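# Tie off the lantern cord, then remove the box

## Task

Fasten the lantern's cord so that it keeps holding after the grippers release it, then pull the box out from beneath the lantern. The lantern must stay hung on the peg, no lower than its height at the start. It breaks easily, so the task fails if it ever drops freely or ends up noticeably lower than where it began.

## Robot and tools

Robot: two arms, left_arm and right_arm, each with a parallel gripper and a wrist camera (cam_left_wrist, cam_right_wrist). Two fixed cameras, cam_high and cam_low, sit on a stand behind the arms. All images are 896x504.

Frames. Scene frame: origin at table-top height, midway between the nominal arm bases; +x points out over the table, +z up, and left_arm is on the +y side (image left and right do not follow the arm names). Calibrated bases: left_arm at (-0.020, +0.312, 0) m, right_arm at (+0.020, -0.363, 0) m, each yawed only slightly. Every hand pose, velocity, target and wrist-camera pose an arm reports is in that arm's own base frame. Fixed cameras and the table use the scene frame. A gripper's fingers point along its +z axis and close along its y axis. end_effector_position is the spot between the finger pads, about 1 cm short of the tips.

execute_actions(actions, cameras). actions is a list of actions. Each action is a list of up to 15 rows, one per 1/30 s control step; if it has fewer rows, the final row is repeated until 15. Every row holds 14 numbers in [-1, 1], always for both arms: left_arm dx, dy, dz, rx, ry, rz, opening, then right_arm in the same order. The six pose numbers are offsets, not poses. Each row is measured from that arm's Hand target as it stood when the action began, along that arm's base axes, and not from the row before it. Repeating the same offset in a new action therefore moves the arm further. Scale: 1.0 equals 0.6 m or 180 degrees. rx, ry, rz form a single rotation vector, turned about the Hand target position. opening is absolute: +1 is fully open (0.094 m), -1 is closed. Six zeros re-command the current Hand target, and you must always restate each gripper's opening. cameras lists camera names, or ["all"]. Images come back only when actions is empty or cameras requests them.

move(target, speed, blend, opening_speed, grip_force, blocking, cameras). This tool drives each gripper in a straight line. target is either one 14-number row in the same layout and scale as above, or a list of up to 15 such rows. Every row is an offset from the Hand targets at the start of the move, not from the previous row. speed is the top path speed in m/s, from 0.002 to 2.9 (default 0.25). It is one number or one per target, and turning may go up to twice that figure in rad/s. blend, in metres, rounds the corners between listed targets; 0 stops at each one. opening_speed sets how fast the commanded opening changes, per second on the -1..+1 scale, with a minimum of 0.2. Use it to close gently on anything fragile. grip_force is the limit per finger pad in newtons, 10 to 50, given once or per arm. It stays in force until you change it, and lower values close more slowly. blocking=false returns after about 0.5 s while the motion carries on. A move is capped at 10 s, and the paths do not avoid obstacles or the other arm. The result adds a "move:" line with the outcome (done, off_target, moving, held, fault) and any limits, such as limits=paced (pose clipped) or limits=held (steps withheld).

wait(seconds 0 to 10, cameras) lets the scene run while both arms hold their commands. stop(cameras) brakes a running move. zoom_image(camera, region) enlarges part of the newest image from cam_high, cam_low, cam_left_wrist or cam_right_wrist. region is [x0, y0, x1, y1] in pixels, no larger than 504x504. finished_scene(scene) ends the scene for good. The lantern must then stay in place with no help from the robot.

Results. Each arm reports end_effector_position (m) and end_effector_quat_wxyz in its base frame, plus its Hand target, which is the reference for the next offsets. Other lines: Tool commands; grip_measured (measured opening on the command scale, reading slightly wide when empty); grip_effort_nm (motor effort, negative means closing, and it stays nonzero at rest); Joint positions (waist, shoulder, elbow, wrist pitch, wrist yaw, wrist roll, then gripper opening in m); joint torques (noisy and offset, and entries 1 to 3 wrap at ±28 N m); Joint velocities ("within noise" when still); motor temperatures. Action calls also list end_effector_position at some steps. A gripper can settle a few cm short of its target because of friction or load. The next command, even all zeros, asks for the target again, and if it still falls short you add the missing distance as an offset. Each step, the commanded orientation is clipped to 40 degrees from the measured orientation.

Cautions. Never let the lantern drop or sag, and keep objects on the table. Approach slowly, because faster contact hits harder. To stop pressing on something, command the target back past where the gripper is. Keep the two grippers and wrist cameras apart, because the clearance check does not protect them and a collision between the arms can end the scene. Do not route paths close to an arm's own base. Long holds, stretched-out arms and pushing against unreachable poses heat the motors. MOTOR HOT appears at 75 °C. At 90 °C the arm folds up and stays idle, and at 100 °C it goes limp. To release an object, command an opening well above grip_measured. Keep forces on the wrist-camera cables low.

Each tool is called after "Call:" by a JSON object that holds its "name" and its "arguments", one argument or row to a line.

## Session

Call:
{"name": "execute_actions", "arguments": {
  "actions": []
}}

Scene clock: 0.00 s.
left_arm: end_effector_position=(+0.3286, -0.1026, +0.1949) grip_measured=+1.000 grip_effort_nm=n/a end_effector_quat_wxyz=(+0.645, +0.135, +0.676, -0.330) | right_arm: end_effector_position=(+0.2960, +0.0939, +0.1705) grip_measured=+1.000 grip_effort_nm=n/a end_effector_quat_wxyz=(+0.556, -0.209, +0.797, -0.107)
Joint positions: left_arm=[0.045 1.324 0.21 1.179 0.714 -0.319 0.094] | right_arm=[0.566 0.823 0.389 0.021 0.463 -0.253 0.094]
Joint velocities: within noise
Joint torques (N m): no reading
Motor temperatures (°C): left_arm=[23 27 30 31 26 27 27] | right_arm=[27 30 33 30 25 25 22]
Heat: left arm: 31 °C; right arm: 33 °C.
Hand target: left_arm +0.3291, -0.1025, +0.1954; +0.645, +0.135, +0.676, -0.330 | right_arm +0.2967, +0.0939, +0.1761; +0.561, -0.205, +0.795, -0.105
Tool commands: left_gripper/opening=+1.0 right_gripper/opening=+1.0

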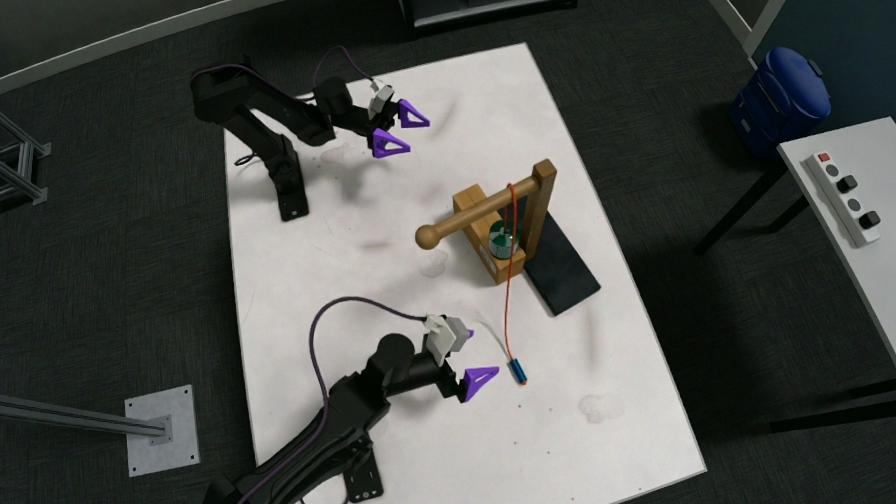

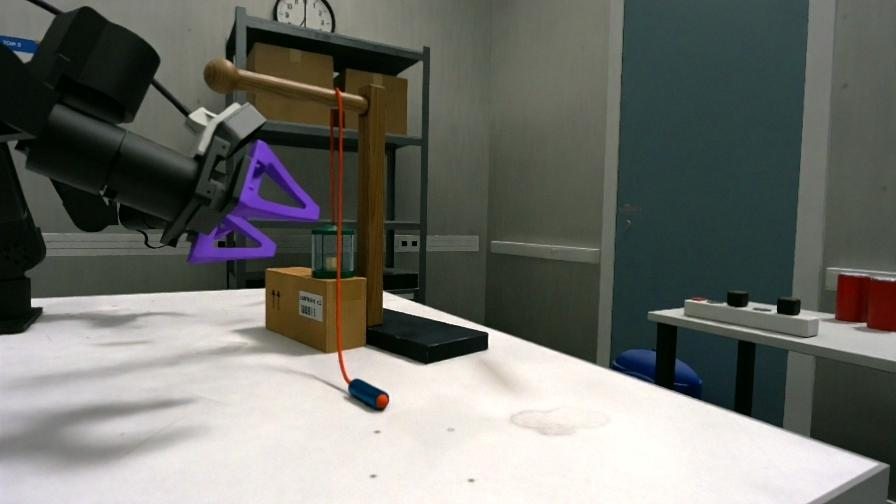

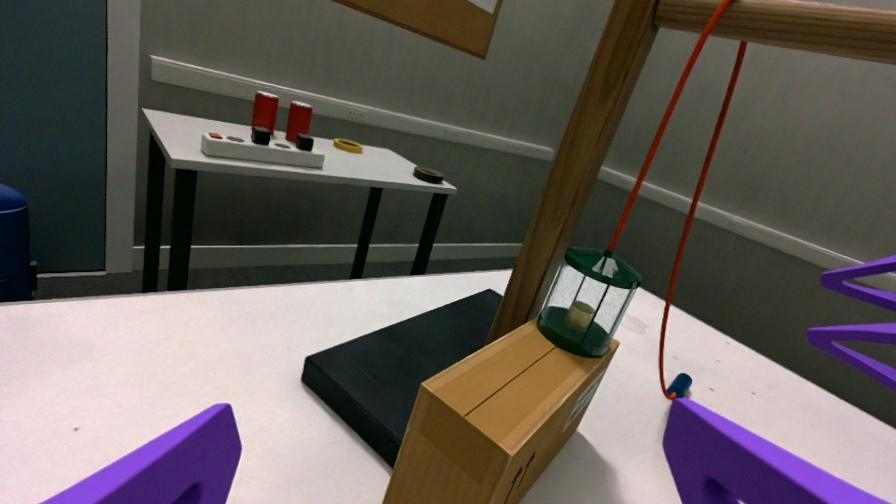

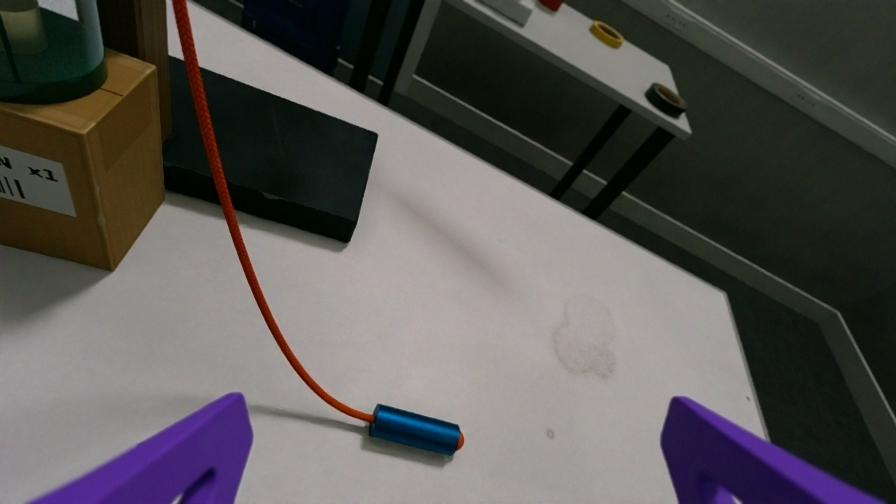

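Call:
{"name": "zoom_image", "arguments": {
  "camera": "cam_high",
  "region": [400, 140, 620, 400]
}}

Call:
{"name": "zoom_image", "arguments": {
  "camera": "cam_low",
  "region": [190, 40, 510, 420]
}}

Call:
{"name": "zoom_image", "arguments": {
  "camera": "cam_left_wrist",
  "region": [400, 0, 896, 420]
}}

Scaled by 1.938 from the camera's 896x504 image, which has a finer 1280x720 frame.

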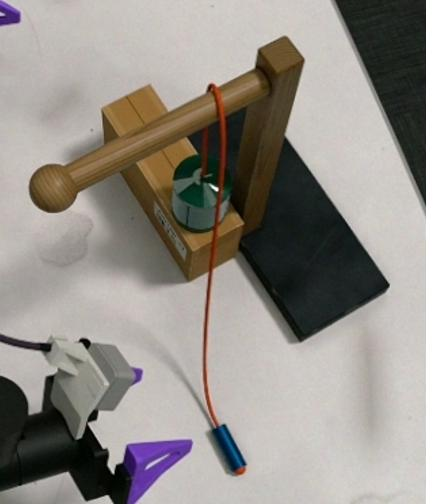

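Scaled by 1.326 from the camera's 896x504 image, which has a finer 1280x720 frame.

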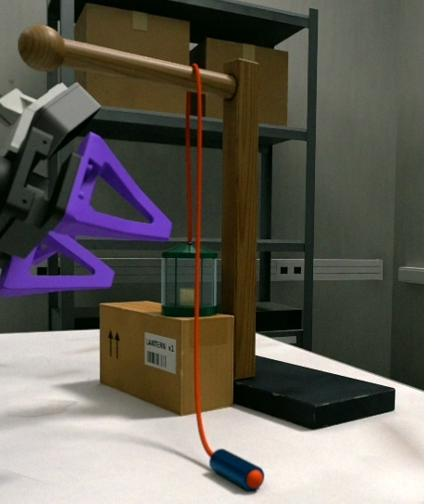

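Scaled by 1.016 from the camera's 896x504 image, which has a finer 1280x720 frame.

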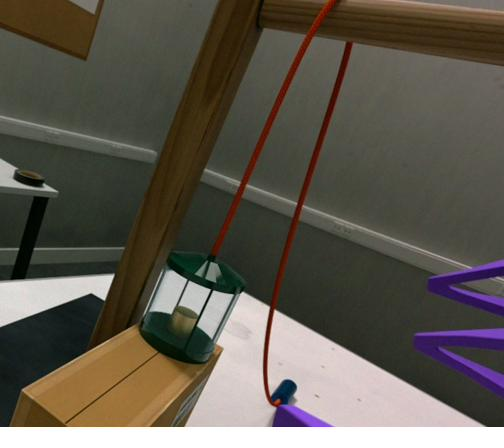

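Call:
{"name": "move", "arguments": {
  "target": [
    [0,0,0,0,0,0,1,-0.03,-0.2,0.05,0.347,0.278,-0.526,1],
    [0,0,0,0,0,0,1,0.124,-0.085,-0.045,0.347,0.278,-0.526,1]
  ],
  "cameras": ["all"],
  "blend": 0.02
}}

Scene clock: 20.83 s.
left_arm: end_effector_position=(+0.3286, -0.1026, +0.1949) grip_measured=+1.000 grip_effort_nm=0.02 end_effector_quat_wxyz=(+0.645, +0.135, +0.676, -0.330) | right_arm: end_effector_position=(+0.3660, +0.0426, +0.1463) grip_measured=+1.000 grip_effort_nm=0.03 end_effector_quat_wxyz=(-0.004, +0.648, +0.762, -0.006)
Joint positions: left_arm=[0.045 1.324 0.21 1.179 0.714 -0.319 0.094] | right_arm=[0.114 1.969 1.867 -1.483 0.002 1.523 0.094]
Joint torques (N m): left_arm=[-0.02 -4.51 5 1.89 -0.08 0] | right_arm=[-0.01 -8.59 7.54 0.4 0 0.12]
Heat: left arm: 35 °C; right arm: 35 °C.
Hand target: left_arm +0.3291, -0.1025, +0.1954; +0.645, +0.135, +0.676, -0.330 | right_arm +0.3710, +0.0428, +0.1491; +0.001, +0.651, +0.759, -0.001
Off the commanded pose: left_arm 0.001 m, 0 deg | right_arm 0.006 m, 1 deg.
move: done
camera_calibration:
cam_right_wrist: T_world_to_cam=[[-0.984377, -0.176073, 0.00108271, 0.368896], [-0.159821, 0.896065, 0.414154, -0.0002311], [-0.0738914, 0.407511, -0.910206, 0.232907], [0, 0, 0, 1]] pos_world=[0.380306, -0.0297525, 0.211689]

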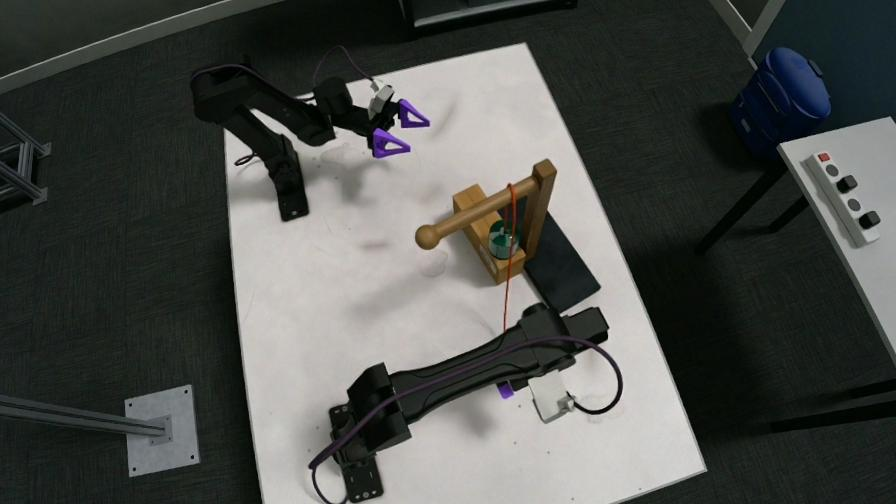

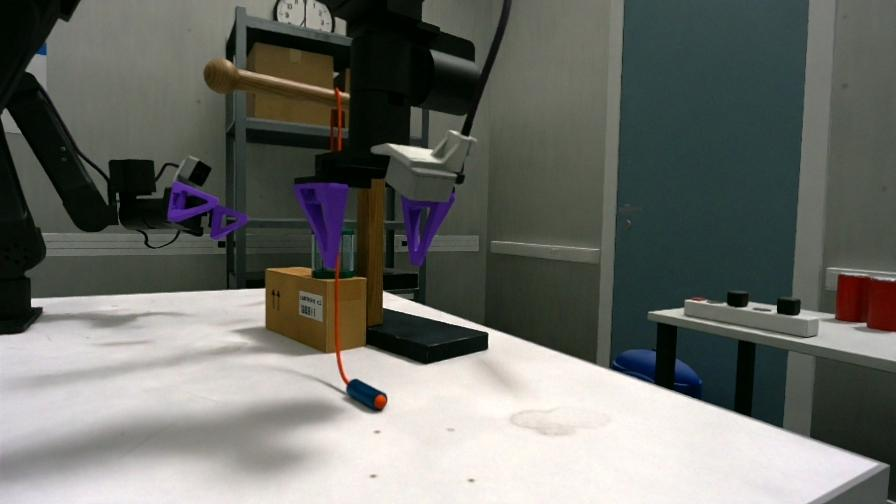

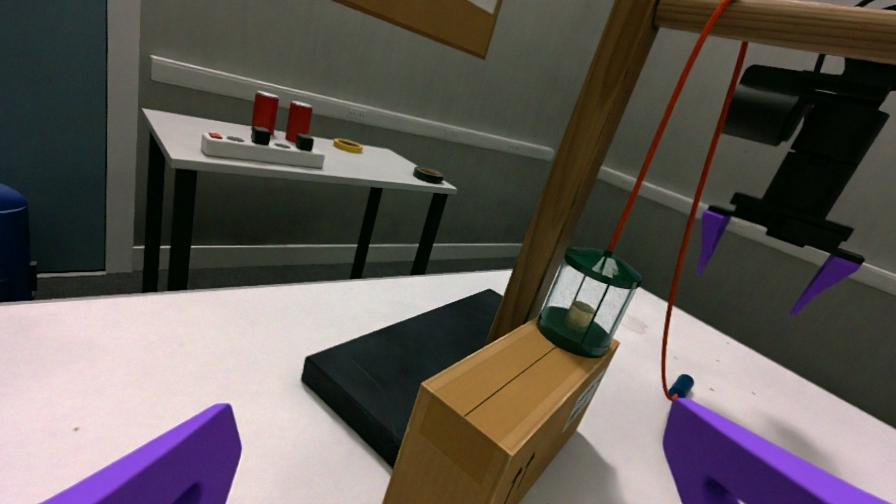

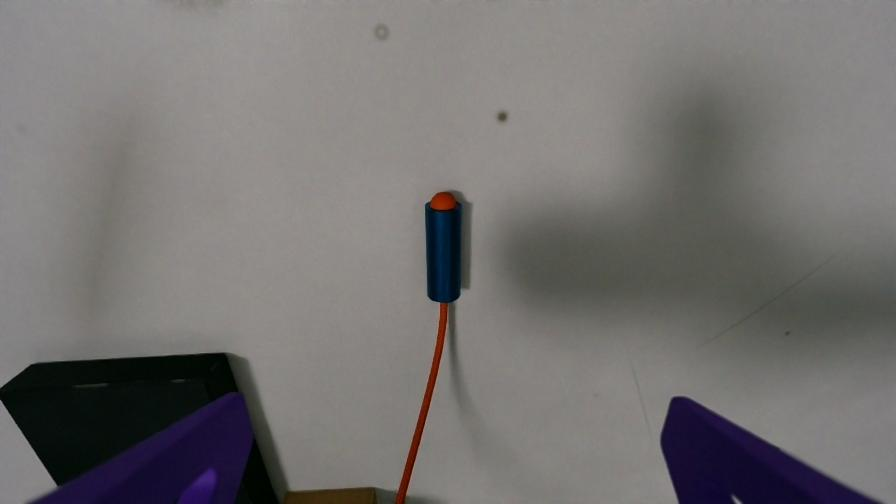

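Call:
{"name": "move", "arguments": {
  "target": [
    [0,0,0,0,0,0,1,0.001,0.022,-0.18,0,0,0,1],
    [0,0,0,0,0,0,1,0.001,0.022,-0.222,0,0,0,1]
  ],
  "cameras": ["cam_low","cam_right_wrist"],
  "speed": [0.15,0.05]
}}

Scene clock: 24.63 s.
left_arm: end_effector_position=(+0.3286, -0.1026, +0.1949) grip_measured=+1.000 grip_effort_nm=0.02 end_effector_quat_wxyz=(+0.645, +0.135, +0.676, -0.330) | right_arm: end_effector_position=(+0.3745, +0.0545, +0.0238) grip_measured=+1.000 grip_effort_nm=0.03 end_effector_quat_wxyz=(+0.006, +0.650, +0.760, +0.006)
Joint positions: left_arm=[0.045 1.324 0.21 1.179 0.714 -0.319 0.094] | right_arm=[0.143 2.025 1.455 -0.985 0.002 1.559 0.094]
Joint torques (N m): left_arm=[0.01 -4.48 4.98 1.9 -0.09 0] | right_arm=[0.49 -8.44 4.97 0.52 0 0.11]
Motor temperatures (°C): left_arm=[23 27 31 36 26 27 27] | right_arm=[27 30 35 32 25 25 22]
Heat: left arm: 36 °C; right arm: 35 °C.
Hand target: left_arm +0.3291, -0.1025, +0.1954; +0.645, +0.135, +0.676, -0.330 | right_arm +0.3717, +0.0561, +0.0158; +0.001, +0.652, +0.759, -0.001
Off the commanded pose: left_arm 0.001 m, 0 deg | right_arm 0.009 m, 1 deg.
move: done
camera_calibration:
cam_right_wrist: T_world_to_cam=[[-0.98519, -0.168904, -0.0295244, 0.380007], [-0.165916, 0.895618, 0.412722, 0.0435733], [-0.0432679, 0.411508, -0.910378, 0.105501], [0, 0, 0, 1]] pos_world=[0.386173, -0.0182548, 0.0892817]
Images, in order (width x height): cam_low 896x504, cam_right_wrist 896x504.

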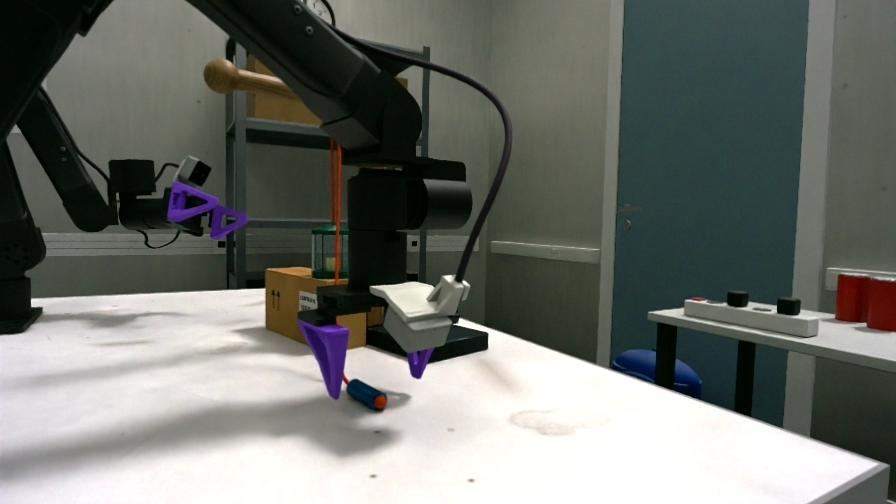

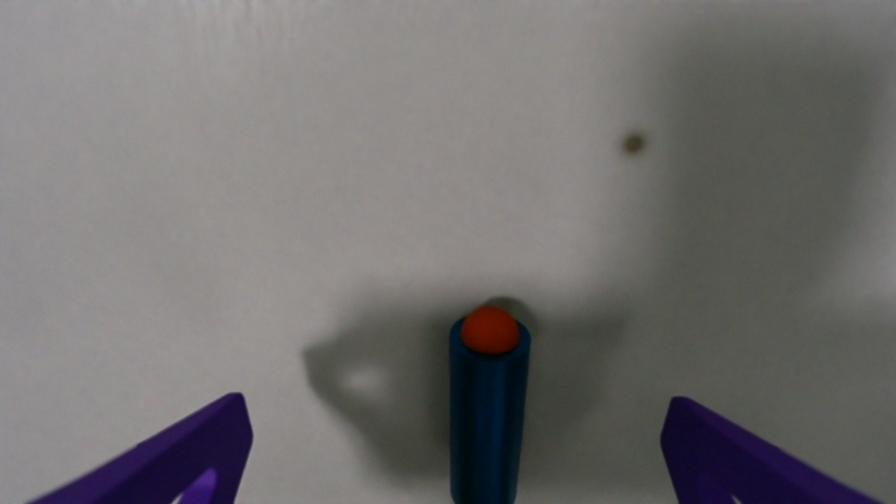

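Call:
{"name": "move", "arguments": {
  "target": [0,0,0,0,0,0,1,-0.012,0,-0.015,0,0,0,1],
  "cameras": ["cam_right_wrist"],
  "speed": 0.05
}}

Scene clock: 26.87 s.
left_arm: end_effector_position=(+0.3286, -0.1026, +0.1949) grip_measured=+1.000 grip_effort_nm=0.02 end_effector_quat_wxyz=(+0.645, +0.135, +0.676, -0.330) | right_arm: end_effector_position=(+0.3669, +0.0534, +0.0106) grip_measured=+1.000 grip_effort_nm=0.03 end_effector_quat_wxyz=(+0.003, +0.651, +0.759, +0.001)
Joint positions: left_arm=[0.045 1.324 0.21 1.179 0.714 -0.319 0.094] | right_arm=[0.143 2.025 1.4 -0.94 0.002 1.561 0.094]
Joint torques (N m): left_arm=[-0.06 -4.42 4.98 1.89 -0.1 0] | right_arm=[0.68 -9.16 4.81 0.5 0 0.11]
Heat: left arm: 36 °C; right arm: 35 °C.
Hand target: left_arm +0.3291, -0.1025, +0.1954; +0.645, +0.135, +0.676, -0.330 | right_arm +0.3645, +0.0561, +0.0069; +0.001, +0.651, +0.759, -0.001
Off the commanded pose: left_arm 0.001 m, 0 deg | right_arm 0.005 m, 0 deg.
move: done
camera_calibration:
cam_right_wrist: T_world_to_cam=[[-0.985905, -0.166291, -0.0184217, 0.37194], [-0.158959, 0.896666, 0.413185, 0.0460851], [-0.0521906, 0.410289, -0.910461, 0.0969559], [0, 0, 0, 1]] pos_world=[0.379083, -0.0192528, 0.0760846]
Images, in order (width x height): cam_right_wrist 896x504.

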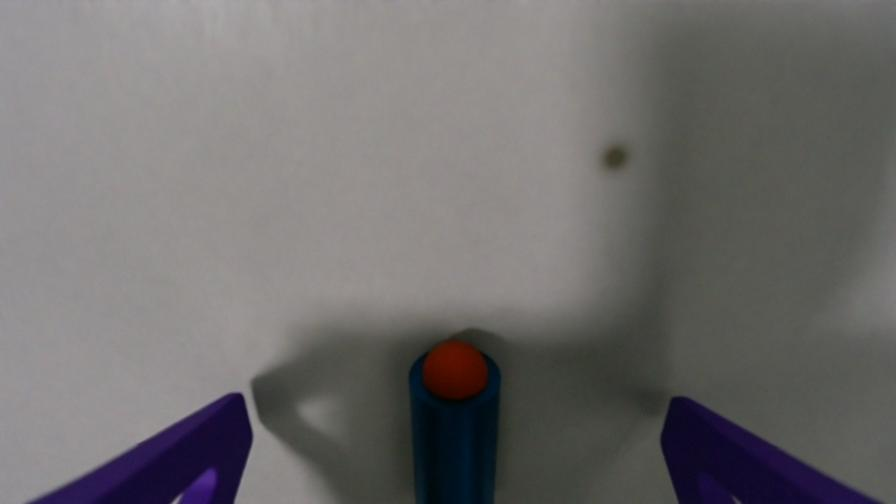

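Call:
{"name": "move", "arguments": {
  "target": [0,0,0,0,0,0,1,0,0,0,0,0,0,-0.85],
  "cameras": ["cam_right_wrist"],
  "opening_speed": 1.5
}}

Scene clock: 28.83 s.
left_arm: end_effector_position=(+0.3286, -0.1026, +0.1949) grip_measured=+1.000 grip_effort_nm=0.02 end_effector_quat_wxyz=(+0.645, +0.135, +0.676, -0.330) | right_arm: end_effector_position=(+0.3671, +0.0534, +0.0106) grip_measured=-0.615 grip_effort_nm=-1.00 end_effector_quat_wxyz=(+0.003, +0.651, +0.759, +0.002)
Joint positions: left_arm=[0.045 1.324 0.21 1.179 0.714 -0.319 0.094] | right_arm=[0.143 2.025 1.4 -0.939 0.002 1.562 0.018]
Joint torques (N m): left_arm=[0.01 -4.46 5.04 1.9 -0.08 0] | right_arm=[0.69 -9.14 4.79 0.52 -0.01 0.1]
Heat: left arm: 36 °C; right arm: 34 °C.
Hand target: left_arm +0.3291, -0.1025, +0.1954; +0.645, +0.135, +0.676, -0.330 | right_arm +0.3644, +0.0561, +0.0069; +0.001, +0.651, +0.759, -0.001
Off the commanded pose: left_arm 0.001 m, 0 deg | right_arm 0.005 m, 0 deg.
move: done
camera_calibration:
cam_right_wrist: T_world_to_cam=[[-0.985954, -0.165903, -0.0192369, 0.372224], [-0.158943, 0.896691, 0.413137, 0.046115], [-0.0512909, 0.410391, -0.910466, 0.0966272], [0, 0, 0, 1]] pos_world=[0.379282, -0.0192528, 0.0760844]
Images, in order (width x height): cam_right_wrist 896x504.

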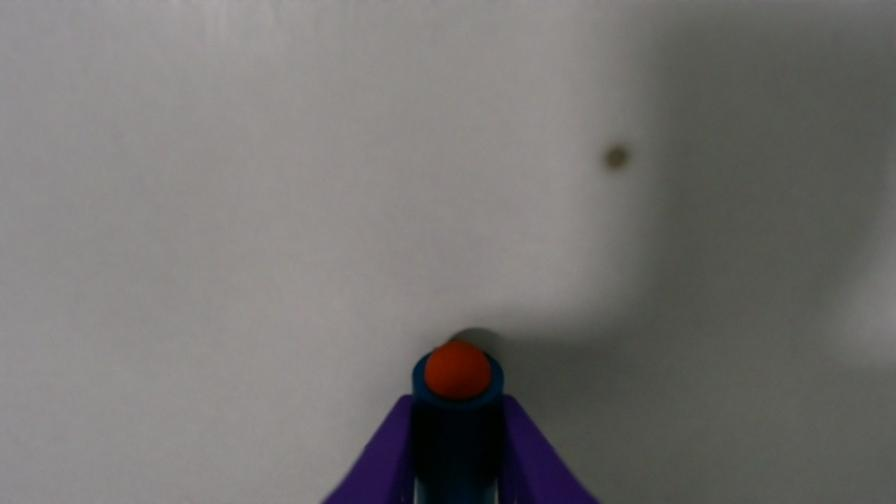

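Call:
{"name": "move", "arguments": {
  "target": [
    [0,0,0,0,0,0,1,-0.03,0,0.13,0,0,0,-0.85],
    [0,0,0,0,0,0,1,-0.207,0.073,0.405,0.167,-0.474,0.093,-0.85]
  ],
  "cameras": ["all"],
  "speed": 0.3,
  "blend": 0.03
}}

Scene clock: 35.60 s.
left_arm: end_effector_position=(+0.3286, -0.1026, +0.1949) grip_measured=+1.000 grip_effort_nm=0.02 end_effector_quat_wxyz=(+0.645, +0.135, +0.676, -0.330) | right_arm: end_effector_position=(+0.2406, +0.1001, +0.2485) grip_measured=-0.615 grip_effort_nm=-1.00 end_effector_quat_wxyz=(+0.350, +0.360, +0.616, +0.608)
Joint positions: left_arm=[0.045 1.324 0.21 1.179 0.714 -0.319 0.094] | right_arm=[0.113 0.305 0.285 0.002 -0.407 1.57 0.018]
Joint torques (N m): left_arm=[0.02 -4.49 5 1.89 -0.08 -0.01] | right_arm=[-0.39 1.24 6.01 1.99 -0.09 0.02]
Heat: left arm: 37 °C; right arm: 34 °C.
Hand target: left_arm +0.3291, -0.1025, +0.1954; +0.645, +0.135, +0.676, -0.330 | right_arm +0.2402, +0.1000, +0.2499; +0.354, +0.354, +0.612, +0.612
Off the commanded pose: left_arm 0.001 m, 0 deg | right_arm 0.001 m, 1 deg.
move: done
camera_calibration:
cam_right_wrist: T_world_to_cam=[[0.000916836, -0.00941629, -0.999955, 0.250473], [-0.812444, 0.583005, -0.0062349, 0.178668], [0.583038, 0.812414, -0.00711569, -0.129786], [0, 0, 0, 1]] pos_world=[0.220598, 0.00363375, 0.250652]

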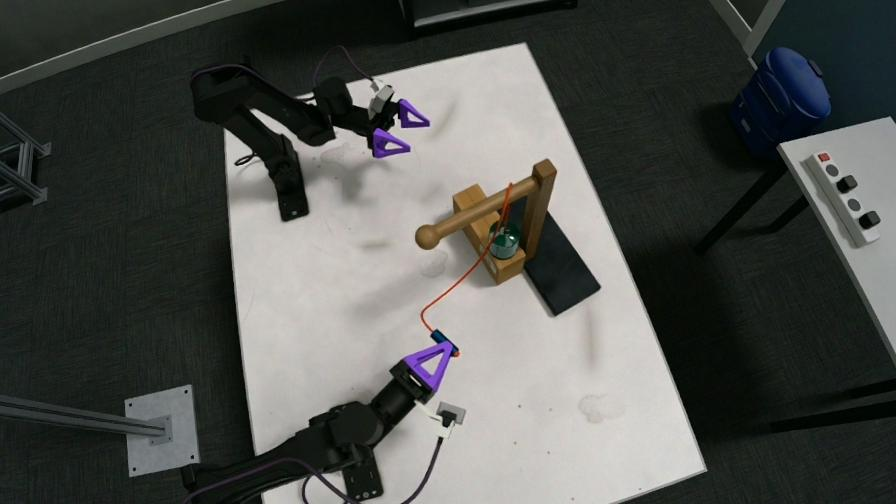

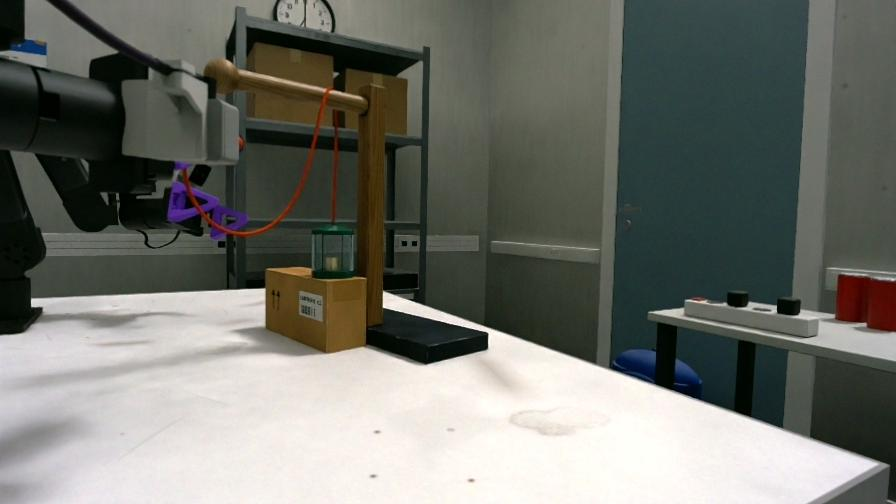

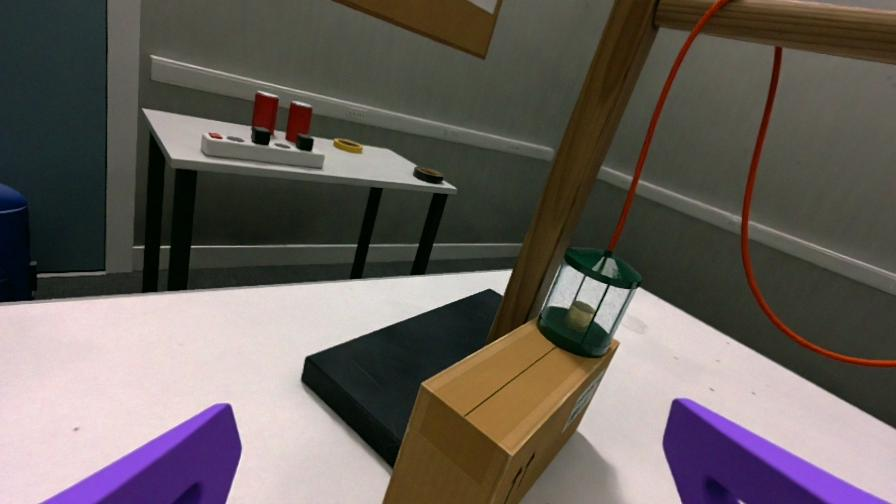

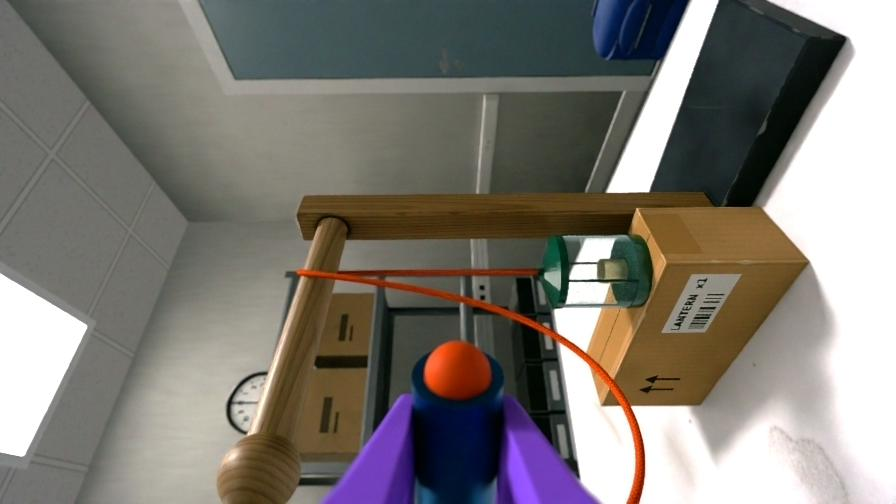

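Call:
{"name": "move", "arguments": {
  "target": [0,0,0,0,0,0,1,0,-0.05,0.18,0,0,0,-0.85],
  "cameras": ["cam_right_wrist","cam_low"]
}}

Scene clock: 38.83 s.
left_arm: end_effector_position=(+0.3286, -0.1026, +0.1949) grip_measured=+1.000 grip_effort_nm=0.02 end_effector_quat_wxyz=(+0.645, +0.135, +0.676, -0.330) | right_arm: end_effector_position=(+0.2427, +0.0695, +0.3488) grip_measured=-0.615 grip_effort_nm=-1.00 end_effector_quat_wxyz=(+0.347, +0.363, +0.613, +0.610)
Joint positions: left_arm=[0.045 1.324 0.21 1.179 0.714 -0.319 0.094] | right_arm=[-0.239 0.507 0.7 -0.213 -0.758 1.576 0.018]
Joint torques (N m): left_arm=[-0.01 -4.46 5.01 1.89 -0.08 0.01] | right_arm=[-0.47 1.7 8.08 1.68 -0.1 -0.06]
Heat: left arm: 37 °C; right arm: 34 °C.
Hand target: left_arm +0.3291, -0.1025, +0.1954; +0.645, +0.135, +0.676, -0.330 | right_arm +0.2402, +0.0699, +0.3580; +0.354, +0.354, +0.612, +0.612
Off the commanded pose: left_arm 0.001 m, 0 deg | right_arm 0.010 m, 1 deg.
move: done
camera_calibration:
cam_right_wrist: T_world_to_cam=[[-0.00325738, 0.00264832, -0.999991, 0.35054], [-0.81171, 0.584045, 0.00419083, 0.195046], [0.584051, 0.811717, 0.000247208, -0.108267], [0, 0, 0, 1]] pos_world=[0.222696, -0.0269623, 0.349746]
Images, in order (width x height): cam_low 896x504, cam_right_wrist 896x504.

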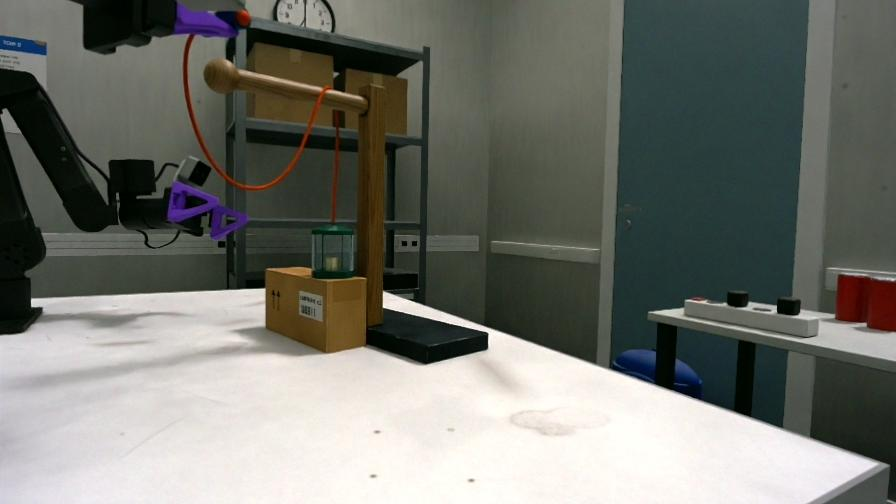

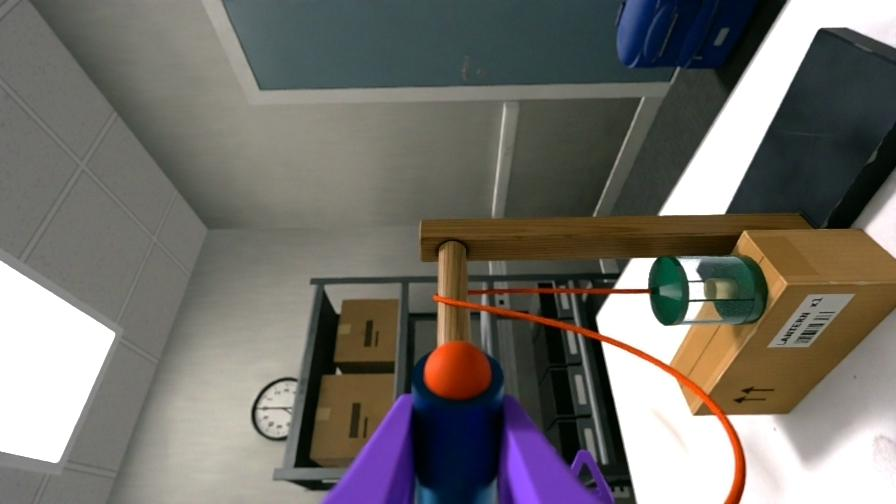

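Call:
{"name": "move", "arguments": {
  "target": [
    [-0.083,0.167,0,0,0,0,1,-0.042,0.1,-0.263,0,0,-0.0556,-0.85],
    [-0.083,0.167,0,0,0,0,1,-0.058,0.3,-0.297,0,0,-0.0556,-0.85]
  ],
  "cameras": ["all"],
  "blend": 0.03
}}

Scene clock: 55.03 s.
left_arm: end_effector_position=(+0.2806, -0.0028, +0.1979) grip_measured=+1.000 grip_effort_nm=0.02 end_effector_quat_wxyz=(+0.646, +0.137, +0.676, -0.328) | right_arm: end_effector_position=(+0.2044, +0.2502, +0.1719) grip_measured=-0.615 grip_effort_nm=-1.00 end_effector_quat_wxyz=(+0.404, +0.400, +0.594, +0.568)
Joint positions: left_arm=[0.658 1.316 0.165 1.354 1.325 -0.467 0.094] | right_arm=[1.377 1.342 0.217 1.073 1.017 1.59 0.018]
Joint torques (N m): left_arm=[0.51 -2.47 3.64 1.66 -0.1 -0.04] | right_arm=[0.12 -2.45 5.56 2.04 0.19 -0.14]
Heat: left arm: 37 °C; right arm: 34 °C.
Hand target: left_arm +0.2793, -0.0023, +0.1953; +0.644, +0.135, +0.676, -0.330 | right_arm +0.2054, +0.2499, +0.1797; +0.406, +0.406, +0.579, +0.579
Off the commanded pose: left_arm 0.003 m, 0 deg | right_arm 0.008 m, 2 deg.
move: done
camera_calibration:
cam_left_wrist: T_world_to_cam=[[-0.613176, -0.738569, 0.280233, 0.114108], [-0.432748, 0.0172802, -0.901349, 0.341258], [0.660866, -0.673956, -0.33021, -0.0341368], [0, 0, 0, 1]] pos_world=[0.240207, 0.0553731, 0.264344]
cam_right_wrist: T_world_to_cam=[[0.000610874, -0.0429454, -0.999077, 0.183498], [-0.709297, 0.704241, -0.0307056, 0.014134], [0.70491, 0.708661, -0.0300309, -0.226089], [0, 0, 0, 1]] pos_world=[0.169286, 0.158147, 0.176973]

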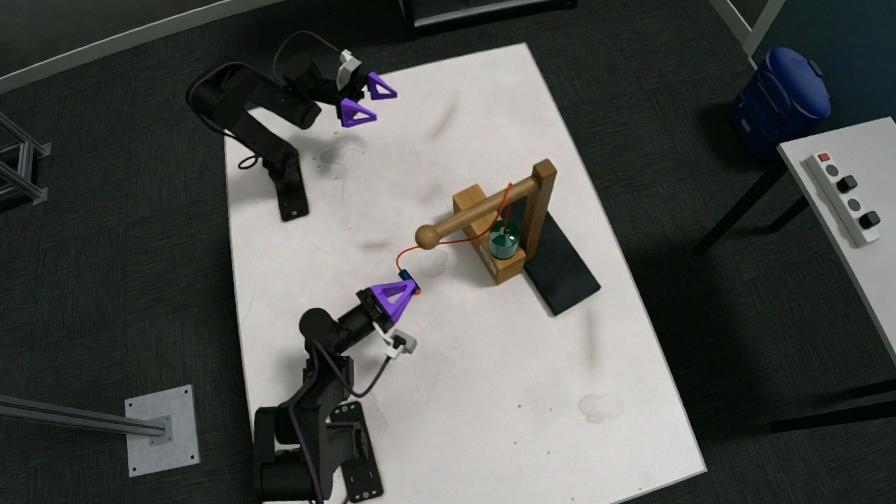

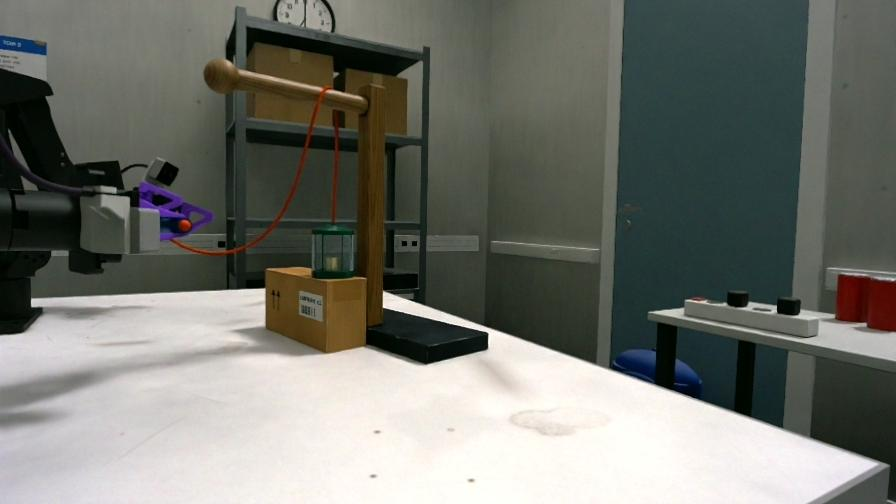

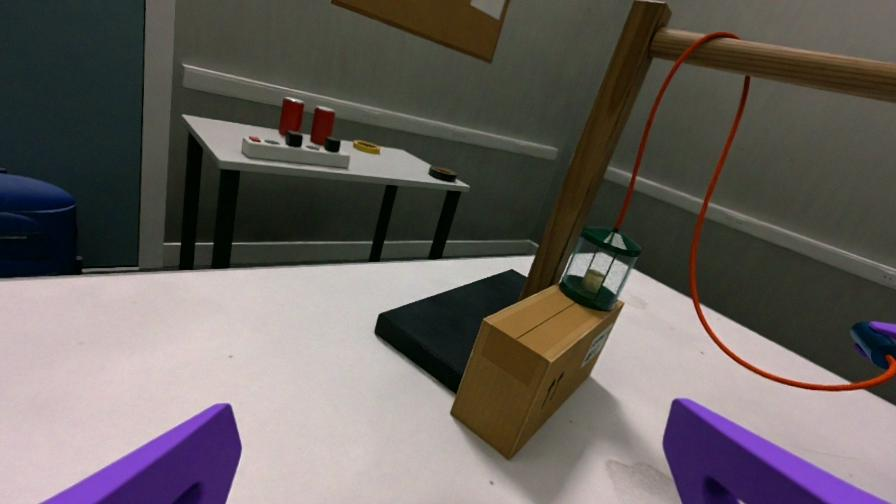

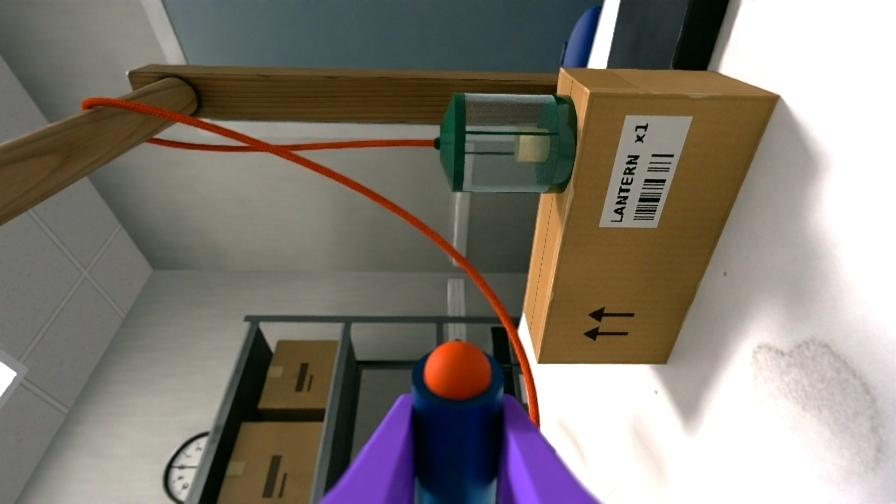

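Call:
{"name": "move", "arguments": {
  "target": [
    [0,0,0,0,0,0,1,-0.009,0.2,0.134,0,0,0,-0.85],
    [0,0,0,0,0,0,1,-0.009,0.233,0.334,0,0,0,-0.85],
    [0,0,0,0,0,0,1,0,0.183,0.484,0,0,0,-0.85]
  ],
  "cameras": ["all"],
  "blend": 0.03
}}

Scene clock: 58.60 s.
left_arm: end_effector_position=(+0.2806, -0.0028, +0.1979) grip_measured=+1.000 grip_effort_nm=0.02 end_effector_quat_wxyz=(+0.646, +0.137, +0.676, -0.328) | right_arm: end_effector_position=(+0.2039, +0.3617, +0.4612) grip_measured=-0.615 grip_effort_nm=-1.00 end_effector_quat_wxyz=(+0.410, +0.402, +0.585, +0.573)
Joint positions: left_arm=[0.658 1.316 0.165 1.354 1.325 -0.467 0.094] | right_arm=[1.454 1.47 1.561 -0.106 1.106 1.566 0.018]
Joint torques (N m): left_arm=[0.46 -2.52 3.63 1.65 -0.11 -0.05] | right_arm=[-0.35 -5.46 8.66 1.44 -0.04 0.07]
Heat: left arm: 37 °C; right arm: 34 °C.
Hand target: left_arm +0.2793, -0.0023, +0.1953; +0.644, +0.135, +0.676, -0.330 | right_arm +0.2053, +0.3597, +0.4701; +0.406, +0.406, +0.579, +0.579
Off the commanded pose: left_arm 0.003 m, 0 deg | right_arm 0.009 m, 1 deg.
move: done
camera_calibration:
cam_left_wrist: T_world_to_cam=[[-0.613176, -0.738569, 0.280233, 0.114108], [-0.432748, 0.0172802, -0.901349, 0.341258], [0.660866, -0.673956, -0.33021, -0.0341368], [0, 0, 0, 1]] pos_world=[0.240207, 0.0553731, 0.264344]
cam_right_wrist: T_world_to_cam=[[0.017284, -0.0287636, -0.999437, 0.468958], [-0.700413, 0.712991, -0.0326325, -0.059951], [0.713528, 0.700583, -0.00782306, -0.305213], [0, 0, 0, 1]] pos_world=[0.167682, 0.27006, 0.46435]

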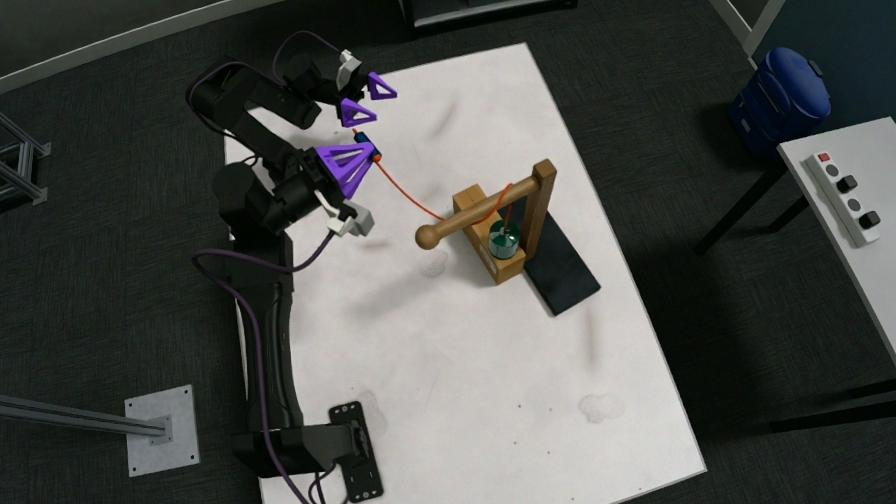

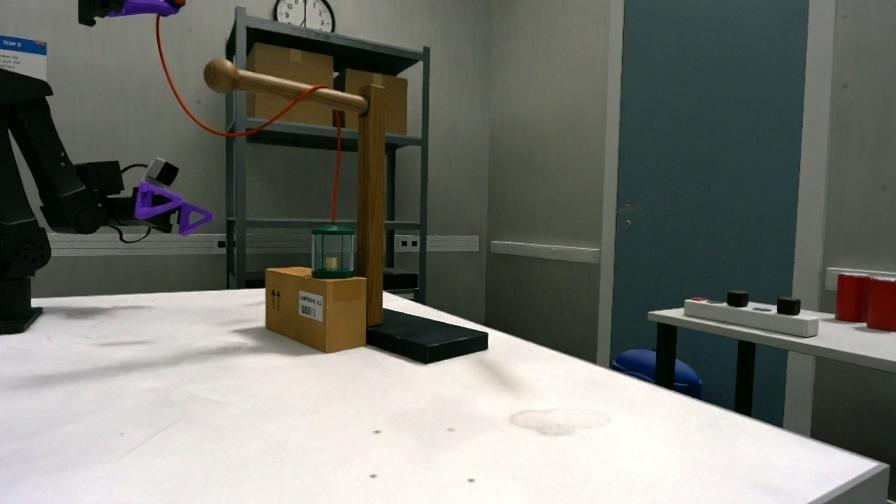

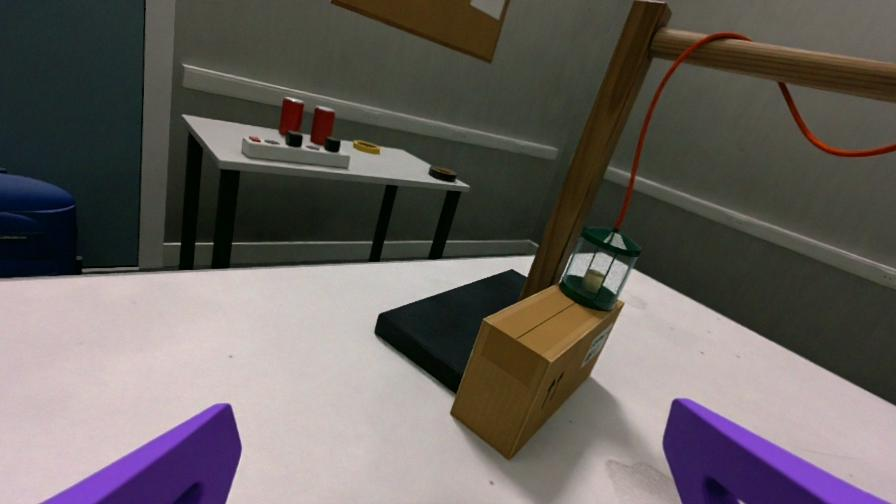

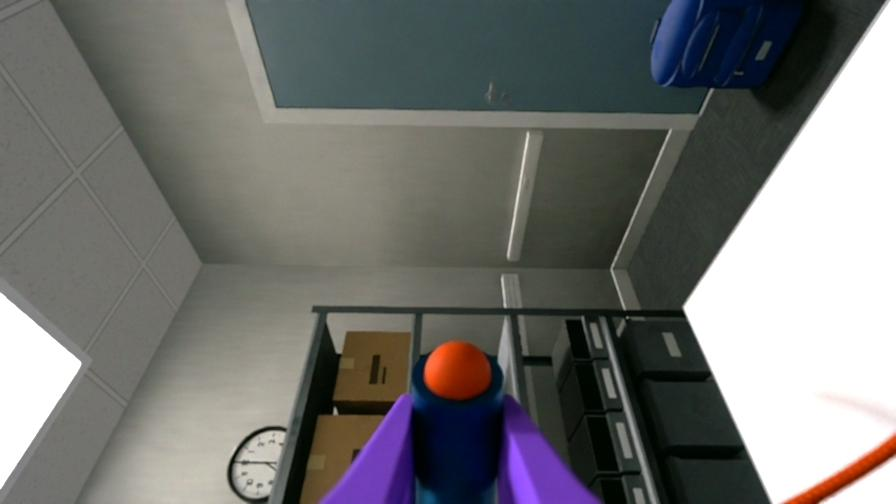

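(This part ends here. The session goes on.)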